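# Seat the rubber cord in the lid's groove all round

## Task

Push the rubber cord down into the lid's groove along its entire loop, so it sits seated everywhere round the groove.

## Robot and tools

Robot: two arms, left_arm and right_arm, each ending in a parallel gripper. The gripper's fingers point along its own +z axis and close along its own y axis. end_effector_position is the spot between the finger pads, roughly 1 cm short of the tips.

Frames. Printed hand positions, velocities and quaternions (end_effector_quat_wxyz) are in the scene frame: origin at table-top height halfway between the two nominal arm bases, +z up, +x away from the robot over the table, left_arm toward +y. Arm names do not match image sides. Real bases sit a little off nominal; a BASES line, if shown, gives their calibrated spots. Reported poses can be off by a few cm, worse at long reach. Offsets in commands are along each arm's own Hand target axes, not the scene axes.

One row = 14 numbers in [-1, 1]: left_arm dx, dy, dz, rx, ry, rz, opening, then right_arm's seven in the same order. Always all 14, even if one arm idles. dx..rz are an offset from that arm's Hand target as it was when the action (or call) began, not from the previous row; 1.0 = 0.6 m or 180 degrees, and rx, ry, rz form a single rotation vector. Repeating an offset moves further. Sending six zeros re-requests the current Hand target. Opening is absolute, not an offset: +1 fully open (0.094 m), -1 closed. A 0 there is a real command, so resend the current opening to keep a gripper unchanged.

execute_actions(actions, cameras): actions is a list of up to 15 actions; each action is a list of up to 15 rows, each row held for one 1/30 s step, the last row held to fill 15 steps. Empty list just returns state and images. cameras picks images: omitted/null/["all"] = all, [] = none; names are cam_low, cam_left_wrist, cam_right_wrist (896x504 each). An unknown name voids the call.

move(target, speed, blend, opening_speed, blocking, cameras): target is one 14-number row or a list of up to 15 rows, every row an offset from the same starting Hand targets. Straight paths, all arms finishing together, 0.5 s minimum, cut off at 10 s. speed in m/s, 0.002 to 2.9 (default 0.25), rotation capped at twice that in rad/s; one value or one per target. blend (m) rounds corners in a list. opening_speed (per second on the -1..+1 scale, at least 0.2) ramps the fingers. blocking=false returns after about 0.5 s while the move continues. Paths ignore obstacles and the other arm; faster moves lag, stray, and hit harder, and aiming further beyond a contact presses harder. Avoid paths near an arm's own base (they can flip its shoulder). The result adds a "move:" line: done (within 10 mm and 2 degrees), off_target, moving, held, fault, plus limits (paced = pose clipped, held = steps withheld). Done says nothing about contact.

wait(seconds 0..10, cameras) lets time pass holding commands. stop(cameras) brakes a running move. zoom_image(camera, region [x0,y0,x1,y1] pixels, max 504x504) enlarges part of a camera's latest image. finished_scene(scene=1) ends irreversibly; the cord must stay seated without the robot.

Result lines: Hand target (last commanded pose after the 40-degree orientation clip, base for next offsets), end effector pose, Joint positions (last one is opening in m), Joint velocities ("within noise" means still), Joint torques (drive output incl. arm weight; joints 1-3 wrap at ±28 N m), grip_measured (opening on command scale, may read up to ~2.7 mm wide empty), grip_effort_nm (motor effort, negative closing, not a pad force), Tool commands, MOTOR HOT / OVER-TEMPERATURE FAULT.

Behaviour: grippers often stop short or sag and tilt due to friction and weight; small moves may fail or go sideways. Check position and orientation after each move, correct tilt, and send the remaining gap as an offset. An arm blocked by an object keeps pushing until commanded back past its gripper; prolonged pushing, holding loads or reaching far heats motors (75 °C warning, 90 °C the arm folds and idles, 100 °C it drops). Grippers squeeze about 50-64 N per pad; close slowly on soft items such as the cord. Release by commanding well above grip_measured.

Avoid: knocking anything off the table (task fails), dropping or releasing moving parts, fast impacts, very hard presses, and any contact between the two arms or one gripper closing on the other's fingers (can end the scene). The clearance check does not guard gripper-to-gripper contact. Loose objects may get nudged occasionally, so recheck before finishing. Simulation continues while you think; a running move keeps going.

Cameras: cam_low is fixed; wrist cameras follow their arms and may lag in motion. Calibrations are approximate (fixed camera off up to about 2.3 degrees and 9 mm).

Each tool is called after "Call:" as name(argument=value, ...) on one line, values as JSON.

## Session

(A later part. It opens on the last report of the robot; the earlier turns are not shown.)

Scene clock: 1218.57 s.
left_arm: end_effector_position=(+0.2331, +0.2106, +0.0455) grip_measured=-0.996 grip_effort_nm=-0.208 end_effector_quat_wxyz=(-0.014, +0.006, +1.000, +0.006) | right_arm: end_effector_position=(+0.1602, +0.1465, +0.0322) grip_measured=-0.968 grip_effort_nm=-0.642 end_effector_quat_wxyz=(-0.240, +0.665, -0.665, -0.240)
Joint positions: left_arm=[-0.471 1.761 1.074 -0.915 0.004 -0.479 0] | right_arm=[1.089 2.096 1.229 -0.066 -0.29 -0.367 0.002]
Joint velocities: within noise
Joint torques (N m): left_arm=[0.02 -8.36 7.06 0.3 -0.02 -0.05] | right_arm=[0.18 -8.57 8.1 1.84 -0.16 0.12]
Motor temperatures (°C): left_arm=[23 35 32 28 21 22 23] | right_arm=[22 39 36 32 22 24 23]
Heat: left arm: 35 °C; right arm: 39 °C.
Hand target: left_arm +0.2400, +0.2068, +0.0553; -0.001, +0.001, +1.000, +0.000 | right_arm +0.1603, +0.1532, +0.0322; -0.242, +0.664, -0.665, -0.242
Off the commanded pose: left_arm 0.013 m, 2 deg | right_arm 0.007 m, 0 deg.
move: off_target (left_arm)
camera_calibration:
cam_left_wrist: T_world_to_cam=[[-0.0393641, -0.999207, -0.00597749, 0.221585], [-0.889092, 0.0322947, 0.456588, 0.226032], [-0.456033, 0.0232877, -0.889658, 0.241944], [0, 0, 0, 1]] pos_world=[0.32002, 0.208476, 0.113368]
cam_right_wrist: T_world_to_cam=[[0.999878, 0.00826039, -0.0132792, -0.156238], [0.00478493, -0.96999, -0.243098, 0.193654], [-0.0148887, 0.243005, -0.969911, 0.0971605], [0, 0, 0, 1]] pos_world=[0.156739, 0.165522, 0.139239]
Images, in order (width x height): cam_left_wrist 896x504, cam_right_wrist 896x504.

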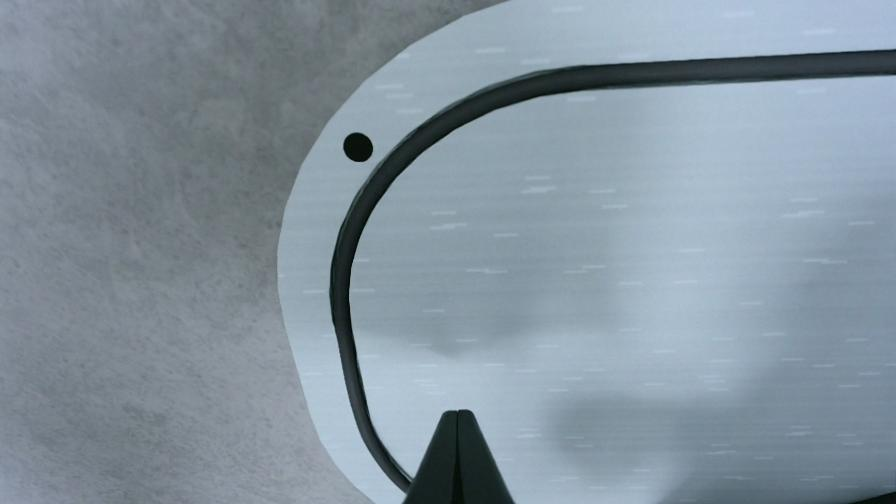

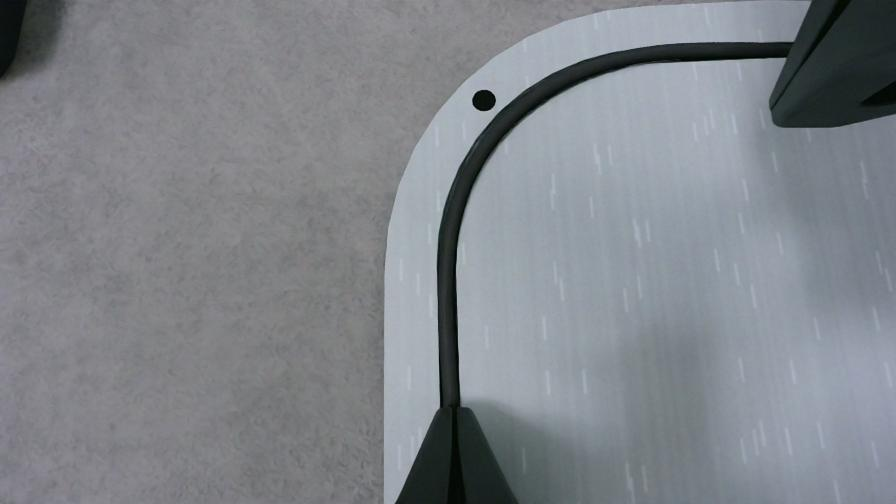

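Call:
move(target=[[0.0167,0.055,0.03,0,0,0,-1,0,0,0,0,0,0,-0.97],[0.0167,0.055,0.0805,0,0,0,-1,0,0,0,0,0,0,-0.97],[0.0167,0.055,0.09,0,0,0,-1,0,0,0,0,0,0,-0.97],[0.0167,0.055,-0.01,0,0,0,-1,0,0,0,0,0,0,-0.97],[0.0333,0.005,-0.01,0,0,0,-1,0,0,0,0,0,0,-0.97],[0.0333,0.055,0.03,0,0,0,-1,0,0,0,0,0,0,-0.97],[0.0333,0.055,0.0805,0,0,0,-1,0,0,0,0,0,0,-0.97]], speed=[0.15,0.12,0.02,0.25,0.25,0.15,0.12], cameras=["cam_left_wrist","cam_right_wrist"])

Scene clock: 1227.17 s.
left_arm: end_effector_position=(+0.2141, +0.2416, +0.0223) grip_measured=-0.996 grip_effort_nm=-0.203 end_effector_quat_wxyz=(-0.013, -0.004, +1.000, +0.003) | right_arm: end_effector_position=(+0.1603, +0.1464, +0.0322) grip_measured=-0.970 grip_effort_nm=-0.203 end_effector_quat_wxyz=(-0.240, +0.665, -0.665, -0.240)
Joint positions: left_arm=[-0.399 1.694 0.889 -0.792 0.005 -0.426 0] | right_arm=[1.089 2.096 1.229 -0.066 -0.29 -0.367 0.001]
Joint velocities: within noise
Joint torques (N m): left_arm=[0.09 -3.25 2.36 1.33 -0.03 0.16] | right_arm=[0.14 -8.59 8.06 1.85 -0.18 0.13]
Motor temperatures (°C): left_arm=[23 35 33 28 21 22 23] | right_arm=[22 40 36 32 22 24 23]
Heat: left arm: 35 °C; right arm: 40 °C.
Hand target: left_arm +0.2200, +0.2399, +0.0069; -0.001, +0.001, +1.000, +0.000 | right_arm +0.1603, +0.1532, +0.0322; -0.242, +0.664, -0.665, -0.242
Off the commanded pose: left_arm 0.016 m, 2 deg | right_arm 0.007 m, 0 deg.
move: off_target (left_arm)
camera_calibration:
cam_left_wrist: T_world_to_cam=[[-0.0201839, -0.999795, -0.00147986, 0.247586], [-0.891149, 0.0173194, 0.453381, 0.222991], [-0.453262, 0.0104698, -0.891316, 0.21441], [0, 0, 0, 1]] pos_world=[0.300899, 0.241429, 0.090373]
cam_right_wrist: T_world_to_cam=[[0.999883, 0.00799387, -0.0130359, -0.156228], [0.00458694, -0.970015, -0.243002, 0.193677], [-0.0145876, 0.242914, -0.969938, 0.0971315], [0, 0, 0, 1]] pos_world=[0.156738, 0.165523, 0.139239]
Images, in order (width x height): cam_left_wrist 896x504, cam_right_wrist 896x504.

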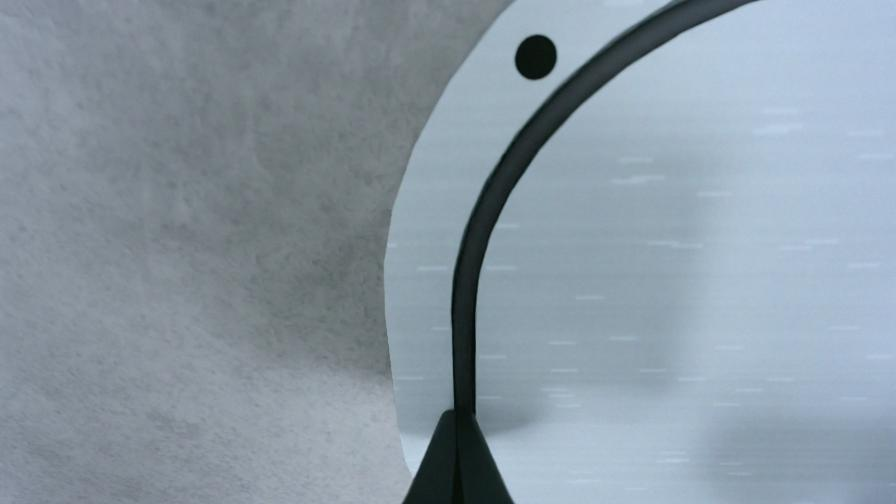

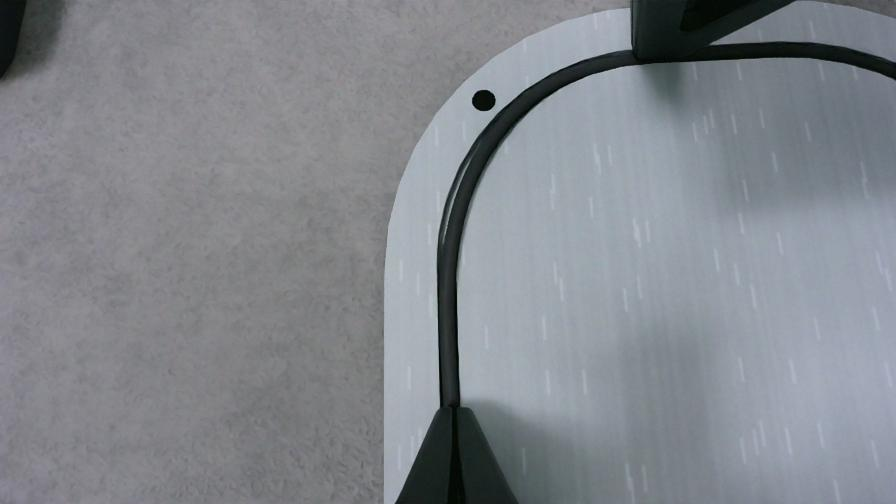

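Call:
move(target=[[0,0,-0.09,0,0,0,-1,0,0,0,0,0,0,-0.97],[0.0175,-0.0508,-0.09,0,0,0,-1,0,0,0,0,0,0,-0.97],[0.0175,-0.0008,-0.05,0,0,0,-1,0,0,0,0,0,0,-0.97],[0.0175,-0.0008,0,0,0,0,-1,0,0,0,0,0,0,-0.97],[0.0175,-0.0008,0.01,0,0,0,-1,0,0,0,0,0,0,-0.97],[0.0175,-0.0008,-0.09,0,0,0,-1,0,0,0,0,0,0,-0.97],[0.032,-0.0522,-0.09,0,0,0,-1,0,0,0,0,0,0,-0.97],[0.032,-0.0022,-0.05,0,0,0,-1,0,0,0,0,0,0,-0.97],[0.032,-0.0022,0,0,0,0,-1,0,0,0,0,0,0,-0.97]], speed=[0.25,0.25,0.15,0.12,0.02,0.25,0.25,0.15,0.12], cameras=["cam_left_wrist","cam_right_wrist"])

Scene clock: 1246.23 s.
left_arm: end_effector_position=(+0.1975, +0.2412, +0.0218) grip_measured=-0.997 grip_effort_nm=-0.203 end_effector_quat_wxyz=(-0.006, -0.004, +1.000, +0.007) | right_arm: end_effector_position=(+0.1590, +0.1465, +0.0321) grip_measured=-0.968 grip_effort_nm=-0.388 end_effector_quat_wxyz=(-0.238, +0.667, -0.665, -0.239)
Joint positions: left_arm=[-0.437 1.634 0.82 -0.774 -0.007 -0.464 0] | right_arm=[1.092 2.096 1.232 -0.073 -0.288 -0.368 0.001]
Joint velocities: within noise
Joint torques (N m): left_arm=[0.21 -2.61 2.43 1.19 0.1 0.17] | right_arm=[-0.06 -8.62 7.88 1.9 -0.2 0.15]
Motor temperatures (°C): left_arm=[23 33 32 28 21 22 23] | right_arm=[22 40 36 32 22 24 23]
Heat: left arm: 33 °C; right arm: 40 °C.
Hand target: left_arm +0.2007, +0.2385, +0.0070; -0.001, +0.001, +1.000, +0.000 | right_arm +0.1601, +0.1533, +0.0322; -0.242, +0.664, -0.665, -0.242
Off the commanded pose: left_arm 0.015 m, 1 deg | right_arm 0.007 m, 1 deg.
move: off_target (left_arm)
camera_calibration:
cam_left_wrist: T_world_to_cam=[[-0.020429, -0.999747, -0.00943905, 0.247088], [-0.89713, 0.0141634, 0.441539, 0.210531], [-0.441293, 0.0174883, -0.897193, 0.202441], [0, 0, 0, 1]] pos_world=[0.283257, 0.240504, 0.0910035]
cam_right_wrist: T_world_to_cam=[[0.999865, 0.01024, -0.0128307, -0.155336], [0.00688478, -0.971114, -0.238515, 0.193426], [-0.0149025, 0.238394, -0.971054, 0.0977302], [0, 0, 0, 1]] pos_world=[0.15544, 0.166131, 0.139043]
Images, in order (width x height): cam_left_wrist 896x504, cam_right_wrist 896x504.

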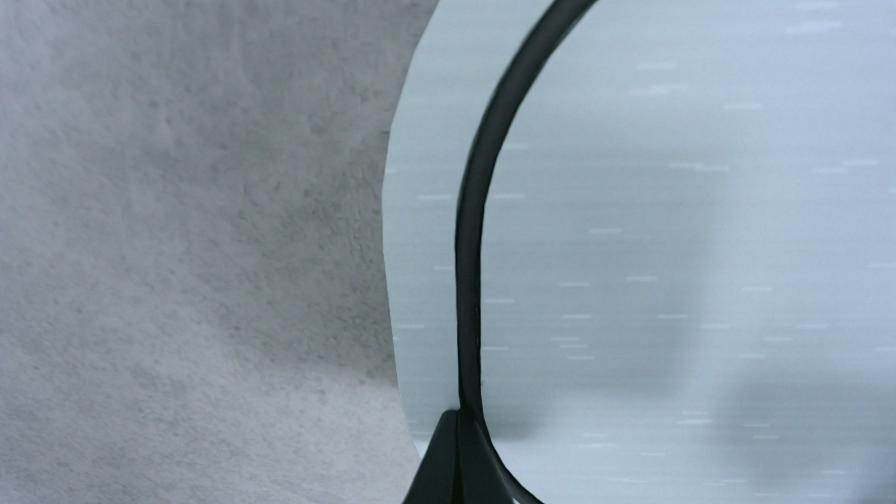

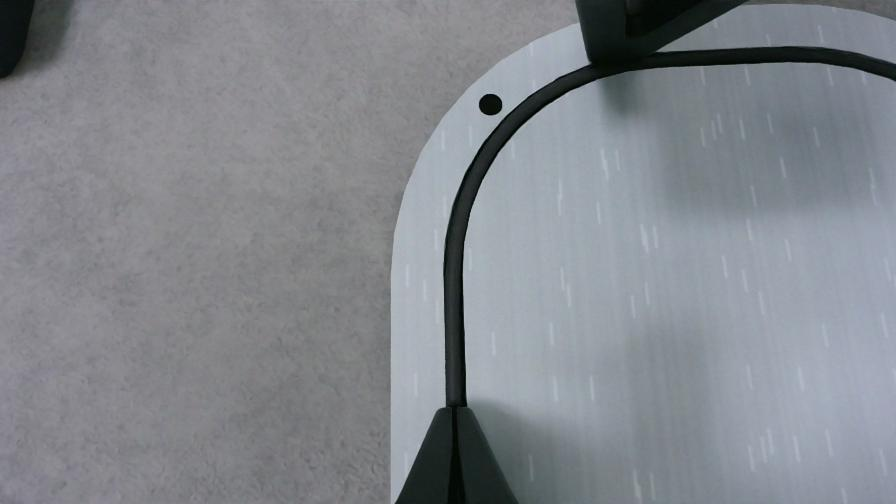

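Call:
move(target=[[0,0,-0.09,0,0,0,-1,0,0,0,0,0,0,-0.97],[0.0012,-0.055,-0.09,0,0,0,-1,0,0,0,0,0,0,-0.97],[0.0012,-0.005,-0.05,0,0,0,-1,0,0,0,0,0,0,-0.97],[0.0012,-0.005,0,0,0,0,-1,0,0,0,0,0,0,-0.97],[0.0012,-0.005,0.01,0,0,0,-1,0,0,0,0,0,0,-0.97],[0.0012,-0.005,-0.09,0,0,0,-1,0,0,0,0,0,0,-0.97],[0.0162,-0.0583,-0.09,0,0,0,-1,0,0,0,0,0,0,-0.97],[0.0162,-0.0083,-0.05,0,0,0,-1,0,0,0,0,0,0,-0.97],[0.0162,-0.0083,0,0,0,0,-1,0,0,0,0,0,0,-0.97]], speed=[0.25,0.25,0.15,0.12,0.02,0.25,0.25,0.15,0.12], cameras=["cam_left_wrist"])

Call:
move(target=[0,0,0,0,0,0,-1,0,0,0,0,0,0,-0.82], opening_speed=0.5, cameras=["cam_right_wrist"])

Scene clock: 1258.73 s.
left_arm: end_effector_position=(+0.1867, +0.2371, +0.0216) grip_measured=-0.997 grip_effort_nm=-0.198 end_effector_quat_wxyz=(-0.007, -0.002, +1.000, +0.010) | right_arm: end_effector_position=(+0.1568, +0.1459, +0.0318) grip_measured=-0.968 grip_effort_nm=-0.652 end_effector_quat_wxyz=(-0.232, +0.667, -0.665, -0.242)
Joint positions: left_arm=[-0.475 1.61 0.794 -0.777 -0.012 -0.499 0] | right_arm=[1.092 2.096 1.234 -0.083 -0.298 -0.367 0.001]
Joint velocities: within noise
Joint torques (N m): left_arm=[0.39 -2.33 2.62 1.22 0.11 0.11] | right_arm=[0.03 -8.53 7.77 2.01 -0.1 0.14]
Motor temperatures (°C): left_arm=[23 32 32 28 21 22 23] | right_arm=[22 40 36 31 22 24 23]
Heat: left arm: 32 °C; right arm: 40 °C.
Hand target: left_arm +0.1910, +0.2336, +0.0070; -0.001, +0.001, +1.000, +0.000 | right_arm +0.1601, +0.1532, +0.0322; -0.242, +0.664, -0.665, -0.242
Off the commanded pose: left_arm 0.016 m, 1 deg | right_arm 0.008 m, 1 deg.
move: off_target (left_arm)
camera_calibration:
cam_left_wrist: T_world_to_cam=[[-0.0236364, -0.999586, -0.0164164, 0.243511], [-0.89618, 0.013908, 0.443473, 0.200855], [-0.443061, 0.0251942, -0.896137, 0.196152], [0, 0, 0, 1]] pos_world=[0.272665, 0.235675, 0.0907029]
Images, in order (width x height): cam_left_wrist 896x504.

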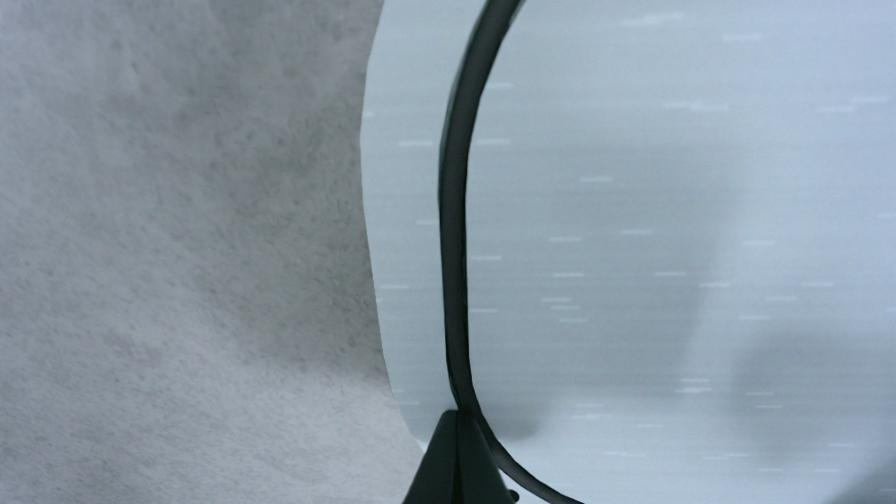

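Scene clock: 1259.43 s.
left_arm: end_effector_position=(+0.1867, +0.2371, +0.0216) grip_measured=-0.997 grip_effort_nm=-0.203 end_effector_quat_wxyz=(-0.007, -0.002, +1.000, +0.010) | right_arm: end_effector_position=(+0.1571, +0.1462, +0.0320) grip_measured=-0.823 grip_effort_nm=0.149 end_effector_quat_wxyz=(-0.233, +0.667, -0.665, -0.242)
Joint positions: left_arm=[-0.475 1.61 0.794 -0.777 -0.012 -0.499 0] | right_arm=[1.092 2.096 1.234 -0.081 -0.298 -0.367 0.008]
Joint velocities: within noise
Joint torques (N m): left_arm=[0.44 -2.36 2.41 1.26 0.15 0.14] | right_arm=[-0.05 -8.53 7.76 1.99 -0.1 0.12]
Motor temperatures (°C): left_arm=[23 32 32 28 21 22 23] | right_arm=[22 40 36 31 22 24 23]
Heat: left arm: 32 °C; right arm: 40 °C.
Hand target: left_arm +0.1910, +0.2336, +0.0070; -0.001, +0.001, +1.000, +0.000 | right_arm +0.1600, +0.1532, +0.0322; -0.242, +0.664, -0.665, -0.242
Off the commanded pose: left_arm 0.016 m, 1 deg | right_arm 0.008 m, 1 deg.
move: off_target (left_arm)
camera_calibration:
cam_right_wrist: T_world_to_cam=[[0.999616, 0.0154057, -0.023024, -0.153773], [0.00951125, -0.971446, -0.237068, 0.192758], [-0.0260188, 0.236758, -0.97122, 0.0996821], [0, 0, 0, 1]] pos_world=[0.154474, 0.166023, 0.13897]
Images, in order (width x height): cam_right_wrist 896x504.

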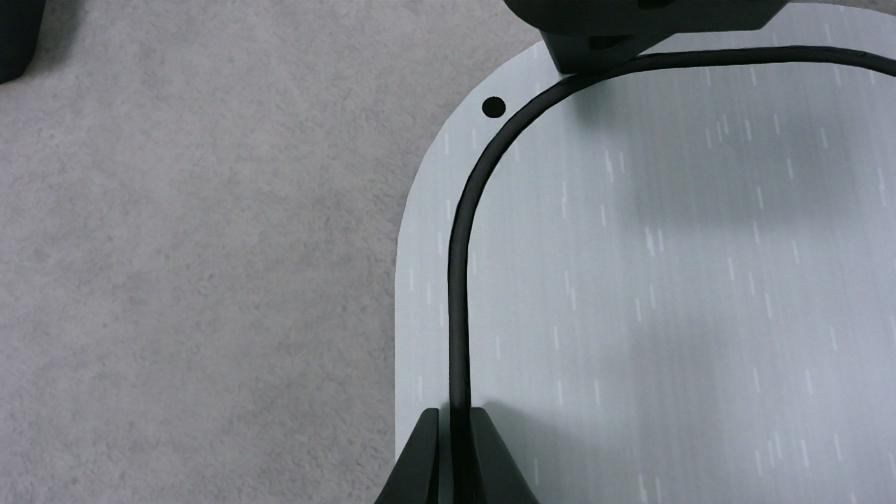

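Call:
move(target=[0,0,0,0,0,0,-1,0.0766,0.0,-0.0643,0,0,0,-0.82], speed=0.08, cameras=["cam_left_wrist","cam_right_wrist"])

Scene clock: 1265.17 s.
left_arm: end_effector_position=(+0.1867, +0.2371, +0.0216) grip_measured=-0.997 grip_effort_nm=-0.203 end_effector_quat_wxyz=(-0.007, -0.002, +1.000, +0.010) | right_arm: end_effector_position=(+0.1605, +0.1008, +0.0310) grip_measured=-0.823 grip_effort_nm=0.144 end_effector_quat_wxyz=(-0.247, +0.663, -0.663, -0.244)
Joint positions: left_arm=[-0.475 1.61 0.794 -0.777 -0.012 -0.499 0] | right_arm=[1.031 1.974 1.018 0.027 -0.327 -0.413 0.008]
Joint velocities: within noise
Joint torques (N m): left_arm=[0.44 -2.43 2.37 1.2 0.16 0.12] | right_arm=[-1.09 -10.55 4.7 1.6 -0.25 0]
Motor temperatures (°C): left_arm=[23 32 32 28 21 22 23] | right_arm=[22 40 36 32 22 24 23]
Heat: left arm: 32 °C; right arm: 40 °C.
Hand target: left_arm +0.1910, +0.2336, +0.0070; -0.001, +0.001, +1.000, +0.000 | right_arm +0.1602, +0.0932, +0.0323; -0.242, +0.664, -0.665, -0.242
Off the commanded pose: left_arm 0.016 m, 1 deg | right_arm 0.008 m, 1 deg.
move: off_target (left_arm)
camera_calibration:
cam_left_wrist: T_world_to_cam=[[-0.0243956, -0.999568, -0.0163703, 0.243609], [-0.896156, 0.0146084, 0.443498, 0.200683], [-0.443067, 0.0254898, -0.896126, 0.196086], [0, 0, 0, 1]] pos_world=[0.272666, 0.235574, 0.0907028]
cam_right_wrist: T_world_to_cam=[[0.999944, 0.00692292, -0.00796531, -0.15623], [0.0046205, -0.965775, -0.259342, 0.149183], [-0.0094881, 0.259291, -0.965753, 0.10444], [0, 0, 0, 1]] pos_world=[0.156523, 0.118079, 0.138308]
Images, in order (width x height): cam_left_wrist 896x504, cam_right_wrist 896x504.

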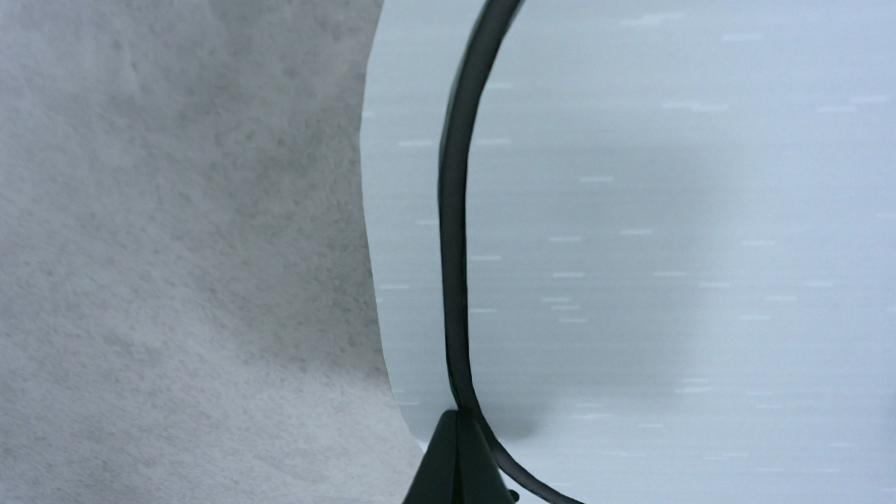

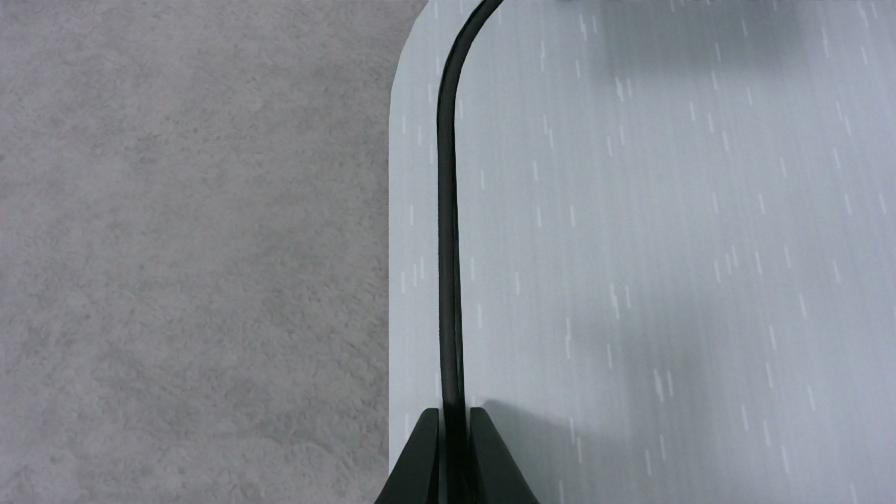

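Call:
move(target=[[0,0,-0.09,0,0,0,-1,0,0,0,0,0,0,-0.82],[0.0125,-0.0568,-0.09,0,0,0,-1,0,0,0,0,0,0,-0.82],[0.0125,-0.0068,-0.05,0,0,0,-1,0,0,0,0,0,0,-0.82],[0.0125,-0.0068,0,0,0,0,-1,0,0,0,0,0,0,-0.82],[0.0125,-0.0068,0.01,0,0,0,-1,0,0,0,0,0,0,-0.82],[0.0125,-0.0068,-0.09,0,0,0,-1,0,0,0,0,0,0,-0.82],[0.0242,-0.0652,-0.09,0,0,0,-1,0,0,0,0,0,0,-0.82],[0.0242,-0.0152,-0.05,0,0,0,-1,0,0,0,0,0,0,-0.82],[0.0242,-0.0152,0,0,0,0,-1,0,0,0,0,0,0,-0.82]], speed=[0.25,0.25,0.15,0.12,0.02,0.25,0.25,0.15,0.12], cameras=["cam_left_wrist","cam_right_wrist"])

Scene clock: 1274.37 s.
left_arm: end_effector_position=(+0.1706, +0.2269, +0.0215) grip_measured=-0.997 grip_effort_nm=-0.208 end_effector_quat_wxyz=(-0.012, -0.003, +1.000, +0.005) | right_arm: end_effector_position=(+0.1605, +0.1008, +0.0310) grip_measured=-0.822 grip_effort_nm=0.139 end_effector_quat_wxyz=(-0.247, +0.664, -0.663, -0.244)
Joint positions: left_arm=[-0.537 1.581 0.763 -0.779 0.004 -0.562 0] | right_arm=[1.031 1.974 1.018 0.027 -0.327 -0.414 0.008]
Joint velocities: within noise
Joint torques (N m): left_arm=[0.17 -1.99 2.41 1.28 0.03 0.15] | right_arm=[-1.17 -10.61 4.74 1.58 -0.25 -0.01]
Motor temperatures (°C): left_arm=[23 31 32 28 21 22 23] | right_arm=[22 40 35 31 22 24 23]
Heat: left arm: 32 °C; right arm: 40 °C.
Hand target: left_arm +0.1765, +0.2246, +0.0070; -0.001, +0.001, +1.000, +0.000 | right_arm +0.1602, +0.0932, +0.0323; -0.242, +0.664, -0.665, -0.242
Off the commanded pose: left_arm 0.016 m, 1 deg | right_arm 0.008 m, 1 deg.
move: off_target (left_arm)
camera_calibration:
cam_left_wrist: T_world_to_cam=[[-0.0217926, -0.999747, -0.00551798, 0.232358], [-0.891814, 0.0169447, 0.452084, 0.185038], [-0.451877, 0.0147731, -0.891958, 0.193001], [0, 0, 0, 1]] pos_world=[0.257295, 0.226313, 0.0897782]
cam_right_wrist: T_world_to_cam=[[0.999944, 0.0077638, -0.00722866, -0.15633], [0.00562371, -0.965771, -0.259337, 0.149023], [-0.00899467, 0.259282, -0.96576, 0.104362], [0, 0, 0, 1]] pos_world=[0.156422, 0.118077, 0.138306]
Images, in order (width x height): cam_left_wrist 896x504, cam_right_wrist 896x504.

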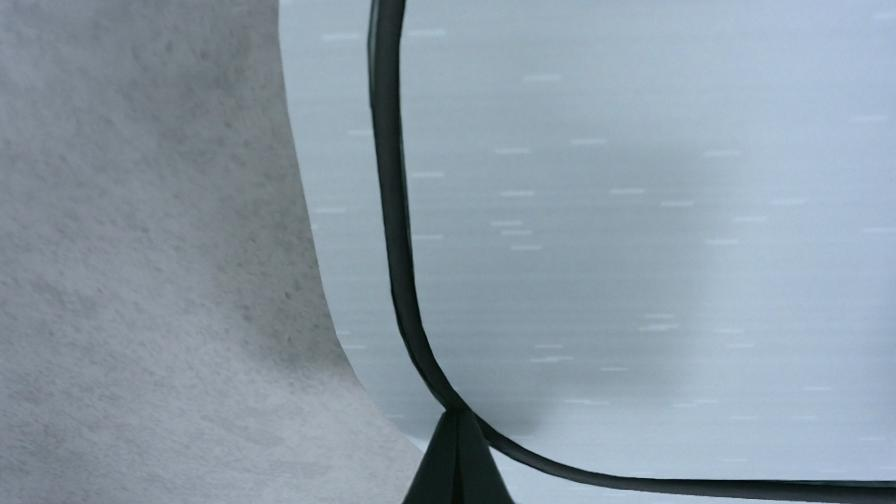

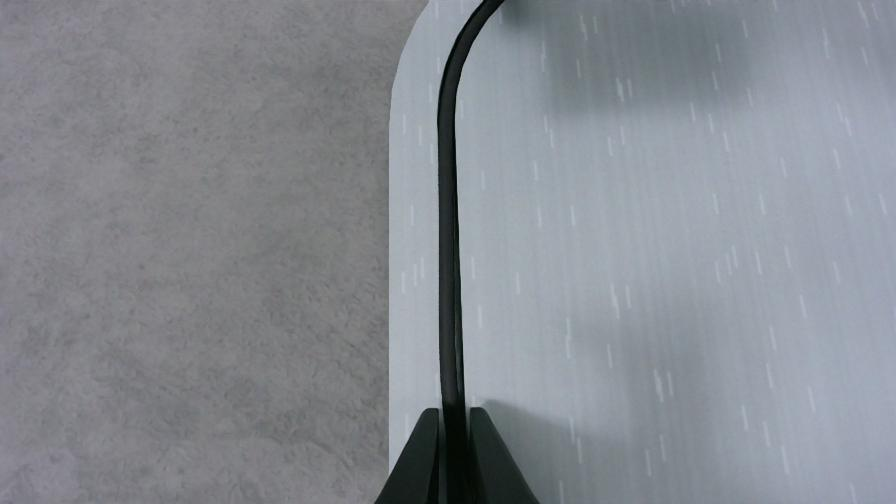

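Call:
move(target=[[0,0,-0.09,0,0,0,-1,0,0,0,0,0,0,-0.82],[0.0107,-0.0598,-0.09,0,0,0,-1,0,0,0,0,0,0,-0.82],[0.0107,-0.0098,-0.05,0,0,0,-1,0,0,0,0,0,0,-0.82],[0.0107,-0.0098,0,0,0,0,-1,0,0,0,0,0,0,-0.82],[0.0107,-0.0098,0.01,0,0,0,-1,0,0,0,0,0,0,-0.82],[0.0107,-0.0098,-0.09,0,0,0,-1,0,0,0,0,0,0,-0.82],[0.0193,-0.0715,-0.09,0,0,0,-1,0,0,0,0,0,0,-0.82],[0.0193,-0.0215,-0.05,0,0,0,-1,0,0,0,0,0,0,-0.82],[0.0193,-0.0215,0,0,0,0,-1,0,0,0,0,0,0,-0.82]], speed=[0.25,0.25,0.15,0.12,0.02,0.25,0.25,0.15,0.12], cameras=["cam_left_wrist","cam_right_wrist"])

Scene clock: 1286.93 s.
left_arm: end_effector_position=(+0.1589, +0.2142, +0.0215) grip_measured=-0.997 grip_effort_nm=-0.203 end_effector_quat_wxyz=(-0.012, -0.003, +1.000, +0.006) | right_arm: end_effector_position=(+0.1605, +0.1008, +0.0310) grip_measured=-0.822 grip_effort_nm=0.139 end_effector_quat_wxyz=(-0.247, +0.664, -0.662, -0.244)
Joint positions: left_arm=[-0.611 1.572 0.754 -0.779 0.005 -0.636 0] | right_arm=[1.031 1.974 1.018 0.027 -0.327 -0.414 0.008]
Joint velocities: within noise
Joint torques (N m): left_arm=[0.25 -2.24 2.4 1.29 -0.03 0.15] | right_arm=[-1.17 -10.54 4.81 1.57 -0.26 -0.03]
Motor temperatures (°C): left_arm=[23 30 32 28 21 22 23] | right_arm=[22 40 34 31 22 24 23]
Heat: left arm: 32 °C; right arm: 40 °C.
Hand target: left_arm +0.1650, +0.2116, +0.0071; -0.001, +0.001, +1.000, +0.000 | right_arm +0.1602, +0.0932, +0.0323; -0.242, +0.664, -0.665, -0.242
Off the commanded pose: left_arm 0.016 m, 2 deg | right_arm 0.008 m, 1 deg.
move: off_target (left_arm)
camera_calibration:
cam_left_wrist: T_world_to_cam=[[-0.0217678, -0.999742, -0.00652961, 0.219486], [-0.891518, 0.0164548, 0.452687, 0.174844], [-0.452462, 0.0156753, -0.891646, 0.187736], [0, 0, 0, 1]] pos_world=[0.245598, 0.21361, 0.0896774]
cam_right_wrist: T_world_to_cam=[[0.999943, 0.00810016, -0.006934, -0.15641], [0.00602499, -0.965769, -0.259335, 0.148959], [-0.00879729, 0.259278, -0.965763, 0.104332], [0, 0, 0, 1]] pos_world=[0.156421, 0.118076, 0.138305]
Images, in order (width x height): cam_left_wrist 896x504, cam_right_wrist 896x504.

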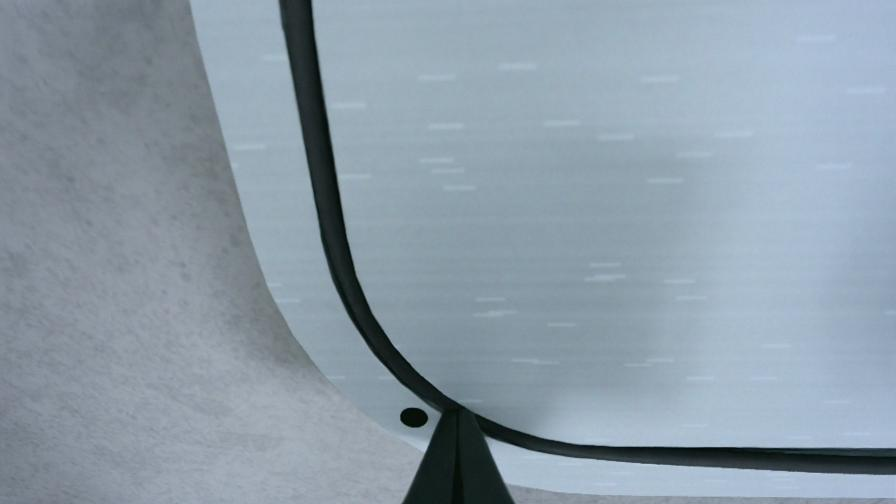

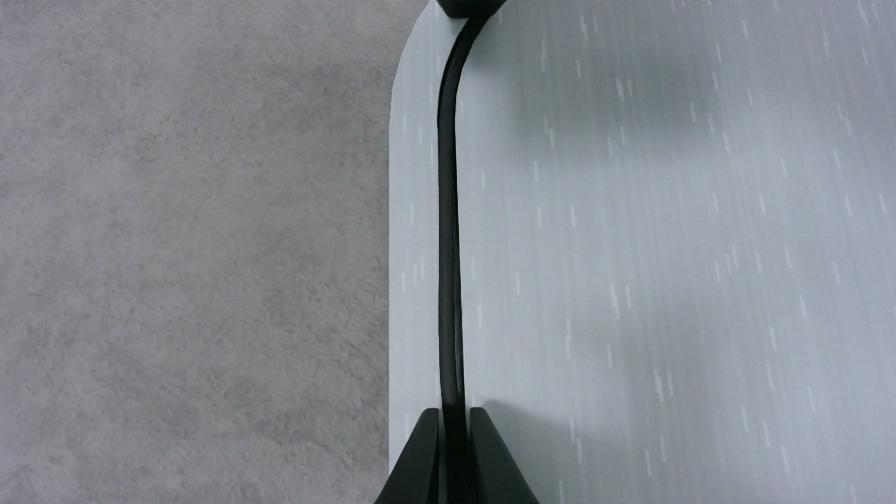

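Call:
move(target=[[0,0,-0.09,0,0,0,-1,0,0,0,0,0,0,-0.82],[0.0067,-0.063,-0.09,0,0,0,-1,0,0,0,0,0,0,-0.82],[0.0067,-0.013,-0.05,0,0,0,-1,0,0,0,0,0,0,-0.82],[0.0067,-0.013,0,0,0,0,-1,0,0,0,0,0,0,-0.82],[0.0067,-0.013,0.01,0,0,0,-1,0,0,0,0,0,0,-0.82],[0.0067,-0.013,-0.09,0,0,0,-1,0,0,0,0,0,0,-0.82],[0.0108,-0.0768,-0.09,0,0,0,-1,0,0,0,0,0,0,-0.82],[0.0108,-0.0268,-0.05,0,0,0,-1,0,0,0,0,0,0,-0.82],[0.0108,-0.0268,0,0,0,0,-1,0,0,0,0,0,0,-0.82],[0.0108,-0.0268,0.01,0,0,0,-1,0,0,0,0,0,0,-0.82],[0.0108,-0.0268,-0.09,0,0,0,-1,0,0,0,0,0,0,-0.82],[0.0127,-0.094,-0.09,0,0,0,-1,0,0,0,0,0,0,-0.82],[0.0127,-0.044,-0.05,0,0,0,-1,0,0,0,0,0,0,-0.82],[0.0127,-0.044,0,0,0,0,-1,0,0,0,0,0,0,-0.82]], speed=[0.25,0.25,0.15,0.12,0.02,0.25,0.25,0.15,0.12,0.02,0.25,0.25,0.15,0.12], cameras=["cam_left_wrist","cam_right_wrist"])

Scene clock: 1300.73 s.
left_arm: end_effector_position=(+0.1525, +0.1903, +0.0216) grip_measured=-0.997 grip_effort_nm=-0.198 end_effector_quat_wxyz=(-0.008, -0.002, +1.000, +0.012) | right_arm: end_effector_position=(+0.1597, +0.0953, +0.0305) grip_measured=-0.822 grip_effort_nm=0.129 end_effector_quat_wxyz=(-0.243, +0.666, -0.660, -0.247)
Joint positions: left_arm=[-0.718 1.611 0.794 -0.782 -0.007 -0.742 0] | right_arm=[1.02 1.964 1.004 0.02 -0.343 -0.427 0.008]
Joint velocities: within noise
Joint torques (N m): left_arm=[0.14 -2.36 2.44 1.28 0.1 0.12] | right_arm=[-0.27 -9.55 5.83 1.63 -0.13 0.11]
Motor temperatures (°C): left_arm=[23 30 31 28 21 22 23] | right_arm=[22 40 33 31 22 24 23]
Heat: left arm: 31 °C; right arm: 40 °C.
Hand target: left_arm +0.1571, +0.1853, +0.0070; -0.001, +0.001, +1.000, +0.000 | right_arm +0.1602, +0.0931, +0.0321; -0.242, +0.664, -0.665, -0.242
Off the commanded pose: left_arm 0.016 m, 2 deg | right_arm 0.003 m, 1 deg.
move: off_target (left_arm)
camera_calibration:
cam_left_wrist: T_world_to_cam=[[-0.0239486, -0.999521, -0.0195908, 0.195963], [-0.895323, 0.0127252, 0.445236, 0.170994], [-0.444774, 0.0282029, -0.895199, 0.181853], [0, 0, 0, 1]] pos_world=[0.238671, 0.188564, 0.0905006]
cam_right_wrist: T_world_to_cam=[[0.999736, 0.0175617, -0.0148252, -0.156151], [0.0131587, -0.966253, -0.257257, 0.142451], [-0.0188428, 0.256994, -0.966229, 0.107113], [0, 0, 0, 1]] pos_world=[0.156254, 0.112859, 0.137827]
Images, in order (width x height): cam_left_wrist 896x504, cam_right_wrist 896x504.

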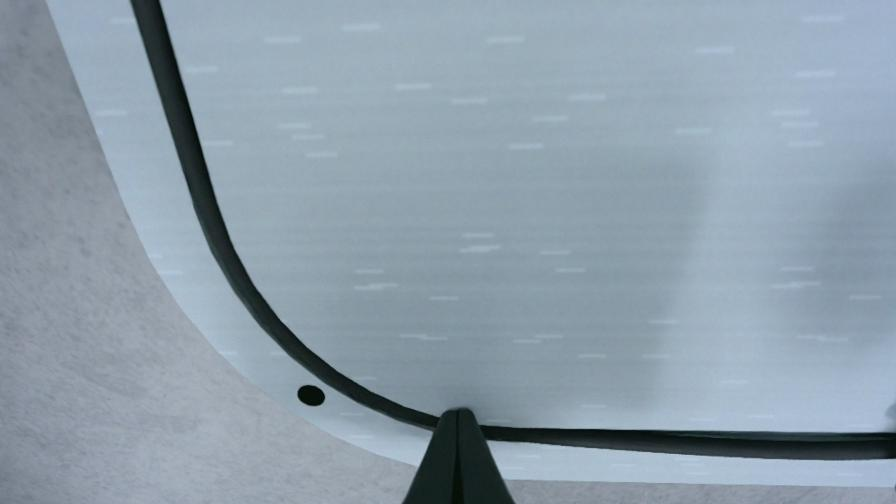

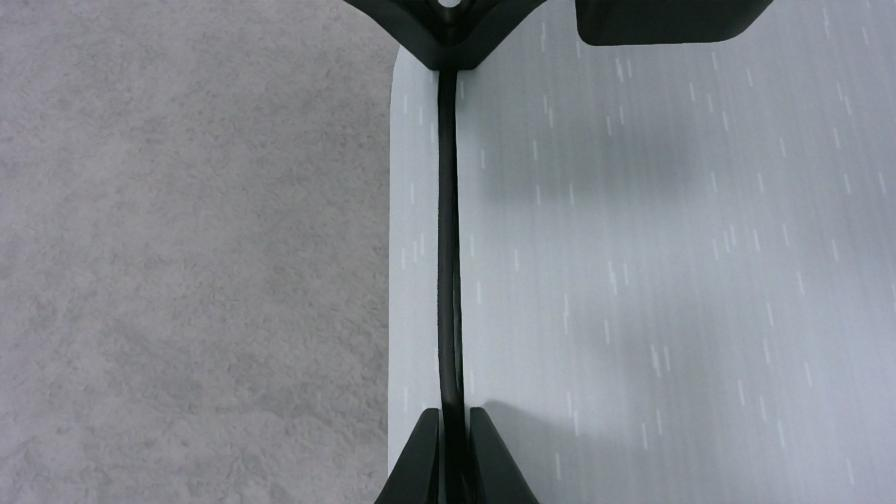

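Call:
move(target=[0,0,0,0,0,0,-1,0.0638,-0.003,-0.0536,0,0,0,-0.82], speed=0.08, cameras=["cam_right_wrist"])

Call:
move(target=[[0,0,-0.09,0,0,0,-1,0,0,0,0,0,0,-0.82],[0.002,-0.0667,-0.09,0,0,0,-1,0,0,0,0,0,0,-0.82],[0.002,-0.0167,-0.05,0,0,0,-1,0,0,0,0,0,0,-0.82],[0.002,-0.0167,0,0,0,0,-1,0,0,0,0,0,0,-0.82],[0.002,-0.0167,0.01,0,0,0,-1,0,0,0,0,0,0,-0.82],[0.002,-0.0167,-0.09,0,0,0,-1,0,0,0,0,0,0,-0.82],[0.002,-0.0833,-0.09,0,0,0,-1,0,0,0,0,0,0,-0.82],[0.002,-0.0333,-0.05,0,0,0,-1,0,0,0,0,0,0,-0.82],[0.002,-0.0333,0,0,0,0,-1,0,0,0,0,0,0,-0.82],[0.002,-0.0333,0.01,0,0,0,-1,0,0,0,0,0,0,-0.82],[0.002,-0.0333,-0.09,0,0,0,-1,0,0,0,0,0,0,-0.82],[0.002,-0.1,-0.09,0,0,0,-1,0,0,0,0,0,0,-0.82],[0.002,-0.05,-0.05,0,0,0,-1,0,0,0,0,0,0,-0.82],[0.002,-0.05,0,0,0,0,-1,0,0,0,0,0,0,-0.82]], speed=[0.25,0.25,0.15,0.12,0.02,0.25,0.25,0.15,0.12,0.02,0.25,0.25,0.15,0.12], cameras=["cam_left_wrist","cam_right_wrist"])

Scene clock: 1313.23 s.
left_arm: end_effector_position=(+0.1525, +0.1903, +0.0216) grip_measured=-0.997 grip_effort_nm=-0.198 end_effector_quat_wxyz=(-0.008, -0.002, +1.000, +0.012) | right_arm: end_effector_position=(+0.1630, +0.0492, +0.0302) grip_measured=-0.822 grip_effort_nm=0.134 end_effector_quat_wxyz=(-0.245, +0.663, -0.664, -0.242)
Joint positions: left_arm=[-0.718 1.611 0.794 -0.782 -0.007 -0.741 0] | right_arm=[0.945 1.85 0.842 0.047 -0.374 -0.487 0.008]
Joint velocities: within noise
Joint torques (N m): left_arm=[0.29 -2.25 2.3 1.31 0.09 0.09] | right_arm=[-1.07 -9.25 4.68 1.56 -0.3 -0.01]
Motor temperatures (°C): left_arm=[23 29 31 28 21 22 23] | right_arm=[22 40 33 31 22 24 23]
Heat: left arm: 31 °C; right arm: 40 °C.
Hand target: left_arm +0.1571, +0.1853, +0.0070; -0.001, +0.001, +1.000, +0.000 | right_arm +0.1619, +0.0432, +0.0323; -0.242, +0.664, -0.665, -0.242
Off the commanded pose: left_arm 0.016 m, 2 deg | right_arm 0.006 m, 0 deg.
move: off_target (left_arm)
camera_calibration:
cam_right_wrist: T_world_to_cam=[[0.999953, 0.00498136, -0.00828453, -0.15821], [0.00272193, -0.967422, -0.253155, 0.0993668], [-0.00927569, 0.253121, -0.96739, 0.1174], [0, 0, 0, 1]] pos_world=[0.159021, 0.0672014, 0.137416]
Images, in order (width x height): cam_right_wrist 896x504.

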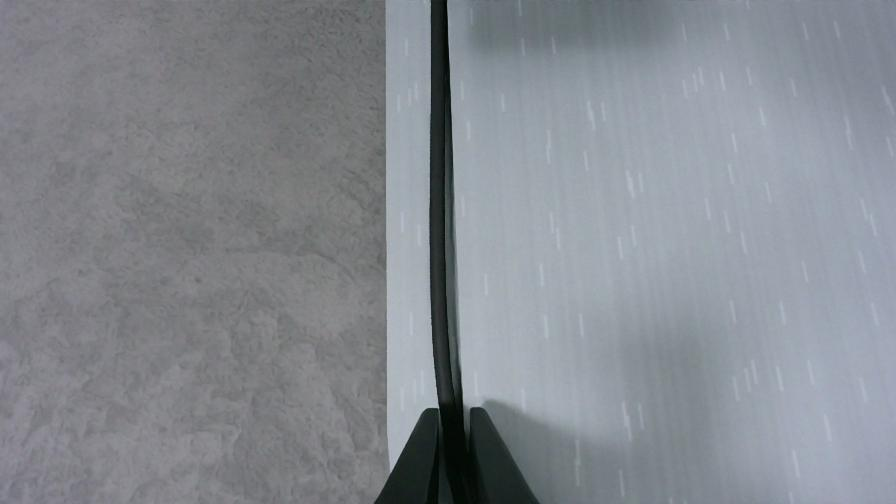

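Scene clock: 1317.70 s.
left_arm: end_effector_position=(+0.1529, +0.1594, +0.0221) grip_measured=-0.997 grip_effort_nm=-0.198 end_effector_quat_wxyz=(-0.006, -0.003, +1.000, +0.009) | right_arm: end_effector_position=(+0.1626, +0.0482, +0.0302) grip_measured=-0.822 grip_effort_nm=0.134 end_effector_quat_wxyz=(-0.244, +0.663, -0.664, -0.243)
Joint positions: left_arm=[-0.804 1.684 0.876 -0.785 -0.004 -0.83 0] | right_arm=[0.942 1.848 0.839 0.046 -0.378 -0.489 0.008]
Joint velocities: within noise
Joint torques (N m): left_arm=[0.05 -3.06 2.33 1.24 0.06 0.17] | right_arm=[-0.9 -9.13 4.92 1.55 -0.29 -0.02]
Motor temperatures (°C): left_arm=[23 30 31 28 21 22 23] | right_arm=[22 40 33 30 22 24 23]
Heat: left arm: 31 °C; right arm: 40 °C.
Hand target: left_arm +0.1560, +0.1552, +0.0071; -0.001, +0.001, +1.000, +0.000 | right_arm +0.1618, +0.0432, +0.0322; -0.242, +0.664, -0.665, -0.242
Off the commanded pose: left_arm 0.016 m, 1 deg | right_arm 0.005 m, 0 deg.
move: off_target (left_arm)
camera_calibration:
cam_left_wrist: T_world_to_cam=[[-0.0215438, -0.999671, -0.0139168, 0.16465], [-0.89719, 0.0131897, 0.441448, 0.171816], [-0.44112, 0.0219965, -0.897179, 0.183756], [0, 0, 0, 1]] pos_world=[0.238757, 0.158287, 0.091306]
cam_right_wrist: T_world_to_cam=[[0.999917, 0.00626015, -0.0112593, -0.157784], [0.00320085, -0.967314, -0.253563, 0.0982732], [-0.0124786, 0.253506, -0.967253, 0.11815], [0, 0, 0, 1]] pos_world=[0.158931, 0.0660971, 0.137423]
Images, in order (width x height): cam_left_wrist 896x504, cam_right_wrist 896x504.

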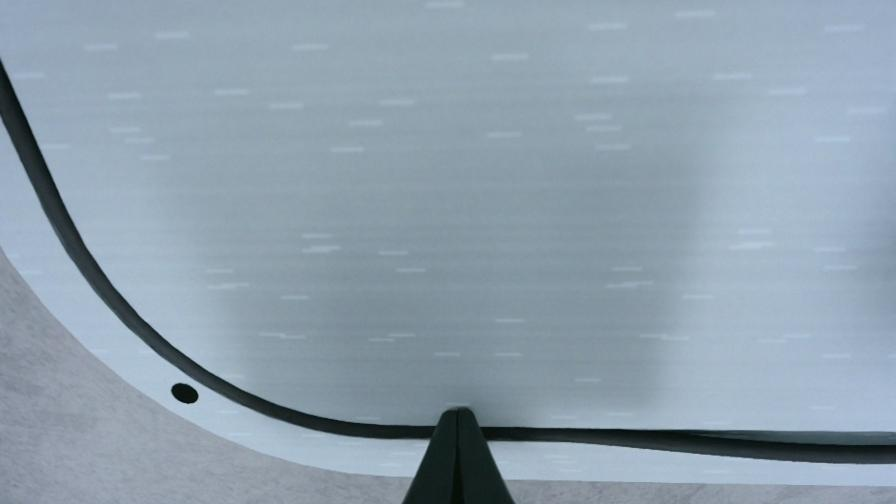

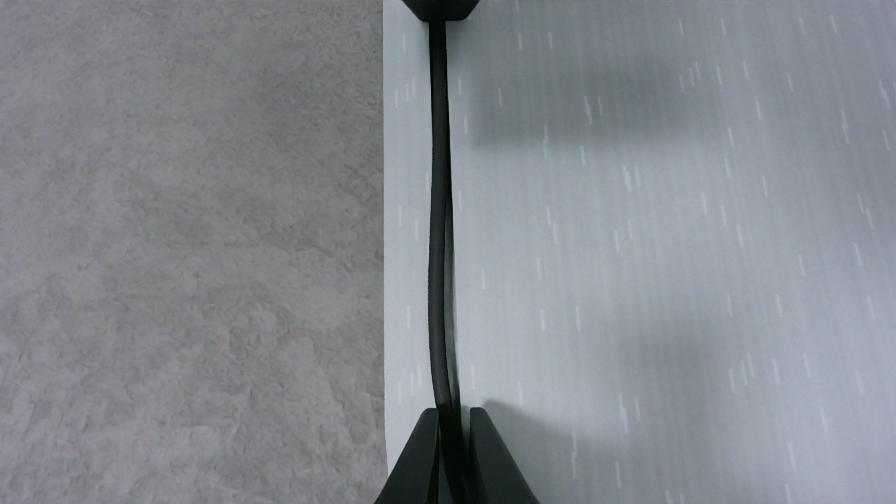

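Call:
move(target=[0,0,0,0,0,0,-1,0.0549,-0.01,-0.0461,0,0,0,-0.82], speed=0.08, cameras=["cam_left_wrist","cam_right_wrist"])

Scene clock: 1324.57 s.
left_arm: end_effector_position=(+0.1529, +0.1594, +0.0221) grip_measured=-0.997 grip_effort_nm=-0.203 end_effector_quat_wxyz=(-0.006, -0.003, +1.000, +0.009) | right_arm: end_effector_position=(+0.1710, +0.0051, +0.0295) grip_measured=-0.822 grip_effort_nm=0.134 end_effector_quat_wxyz=(-0.246, +0.663, -0.666, -0.238)
Joint positions: left_arm=[-0.804 1.684 0.876 -0.785 -0.004 -0.829 0] | right_arm=[0.838 1.758 0.725 0.035 -0.425 -0.583 0.008]
Joint velocities: within noise
Joint torques (N m): left_arm=[0.05 -3.21 2.44 1.2 0.04 0.13] | right_arm=[-0.95 -8.43 4.9 1.42 -0.42 -0.02]
Motor temperatures (°C): left_arm=[23 29 31 28 21 22 23] | right_arm=[22 40 33 30 22 24 23]
Heat: left arm: 31 °C; right arm: 40 °C.
Hand target: left_arm +0.1560, +0.1552, +0.0071; -0.001, +0.001, +1.000, +0.000 | right_arm +0.1679, +0.0003, +0.0322; -0.242, +0.664, -0.665, -0.242
Off the commanded pose: left_arm 0.016 m, 1 deg | right_arm 0.006 m, 1 deg.
move: off_target (left_arm)
camera_calibration:
cam_left_wrist: T_world_to_cam=[[-0.0227499, -0.999645, -0.0138726, 0.164827], [-0.897155, 0.0142908, 0.441484, 0.171632], [-0.441129, 0.0224896, -0.897162, 0.183682], [0, 0, 0, 1]] pos_world=[0.238758, 0.158185, 0.0913059]
cam_right_wrist: T_world_to_cam=[[0.999996, 0.0000721083, -0.0028251, -0.166216], [-0.000635842, -0.968302, -0.249783, 0.0569336], [-0.00275356, 0.249784, -0.968298, 0.12698], [0, 0, 0, 1]] pos_world=[0.166601, 0.0234234, 0.136706]
Images, in order (width x height): cam_left_wrist 896x504, cam_right_wrist 896x504.

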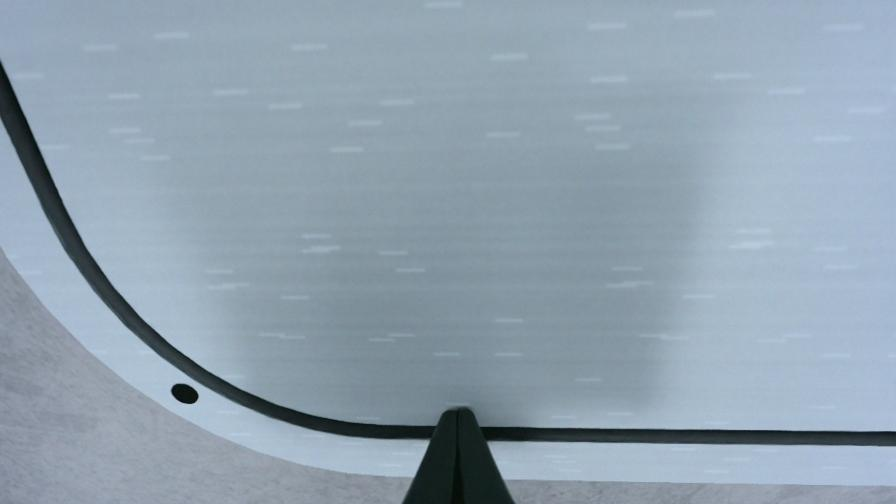

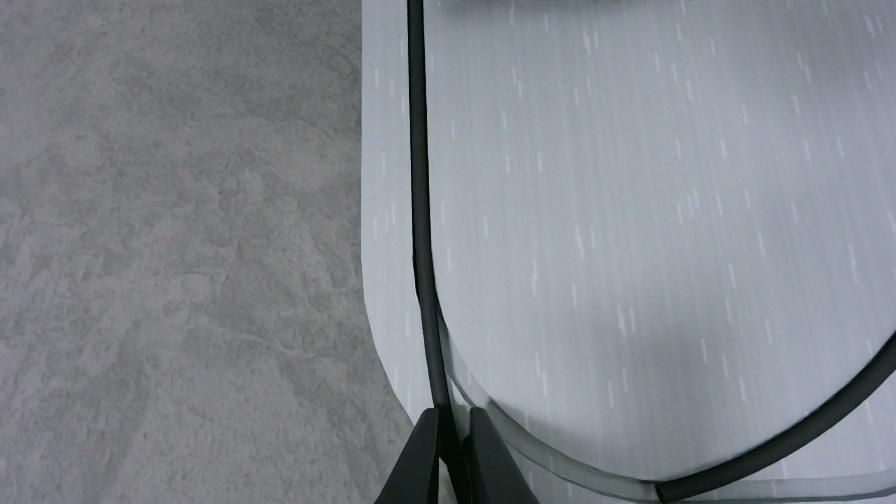

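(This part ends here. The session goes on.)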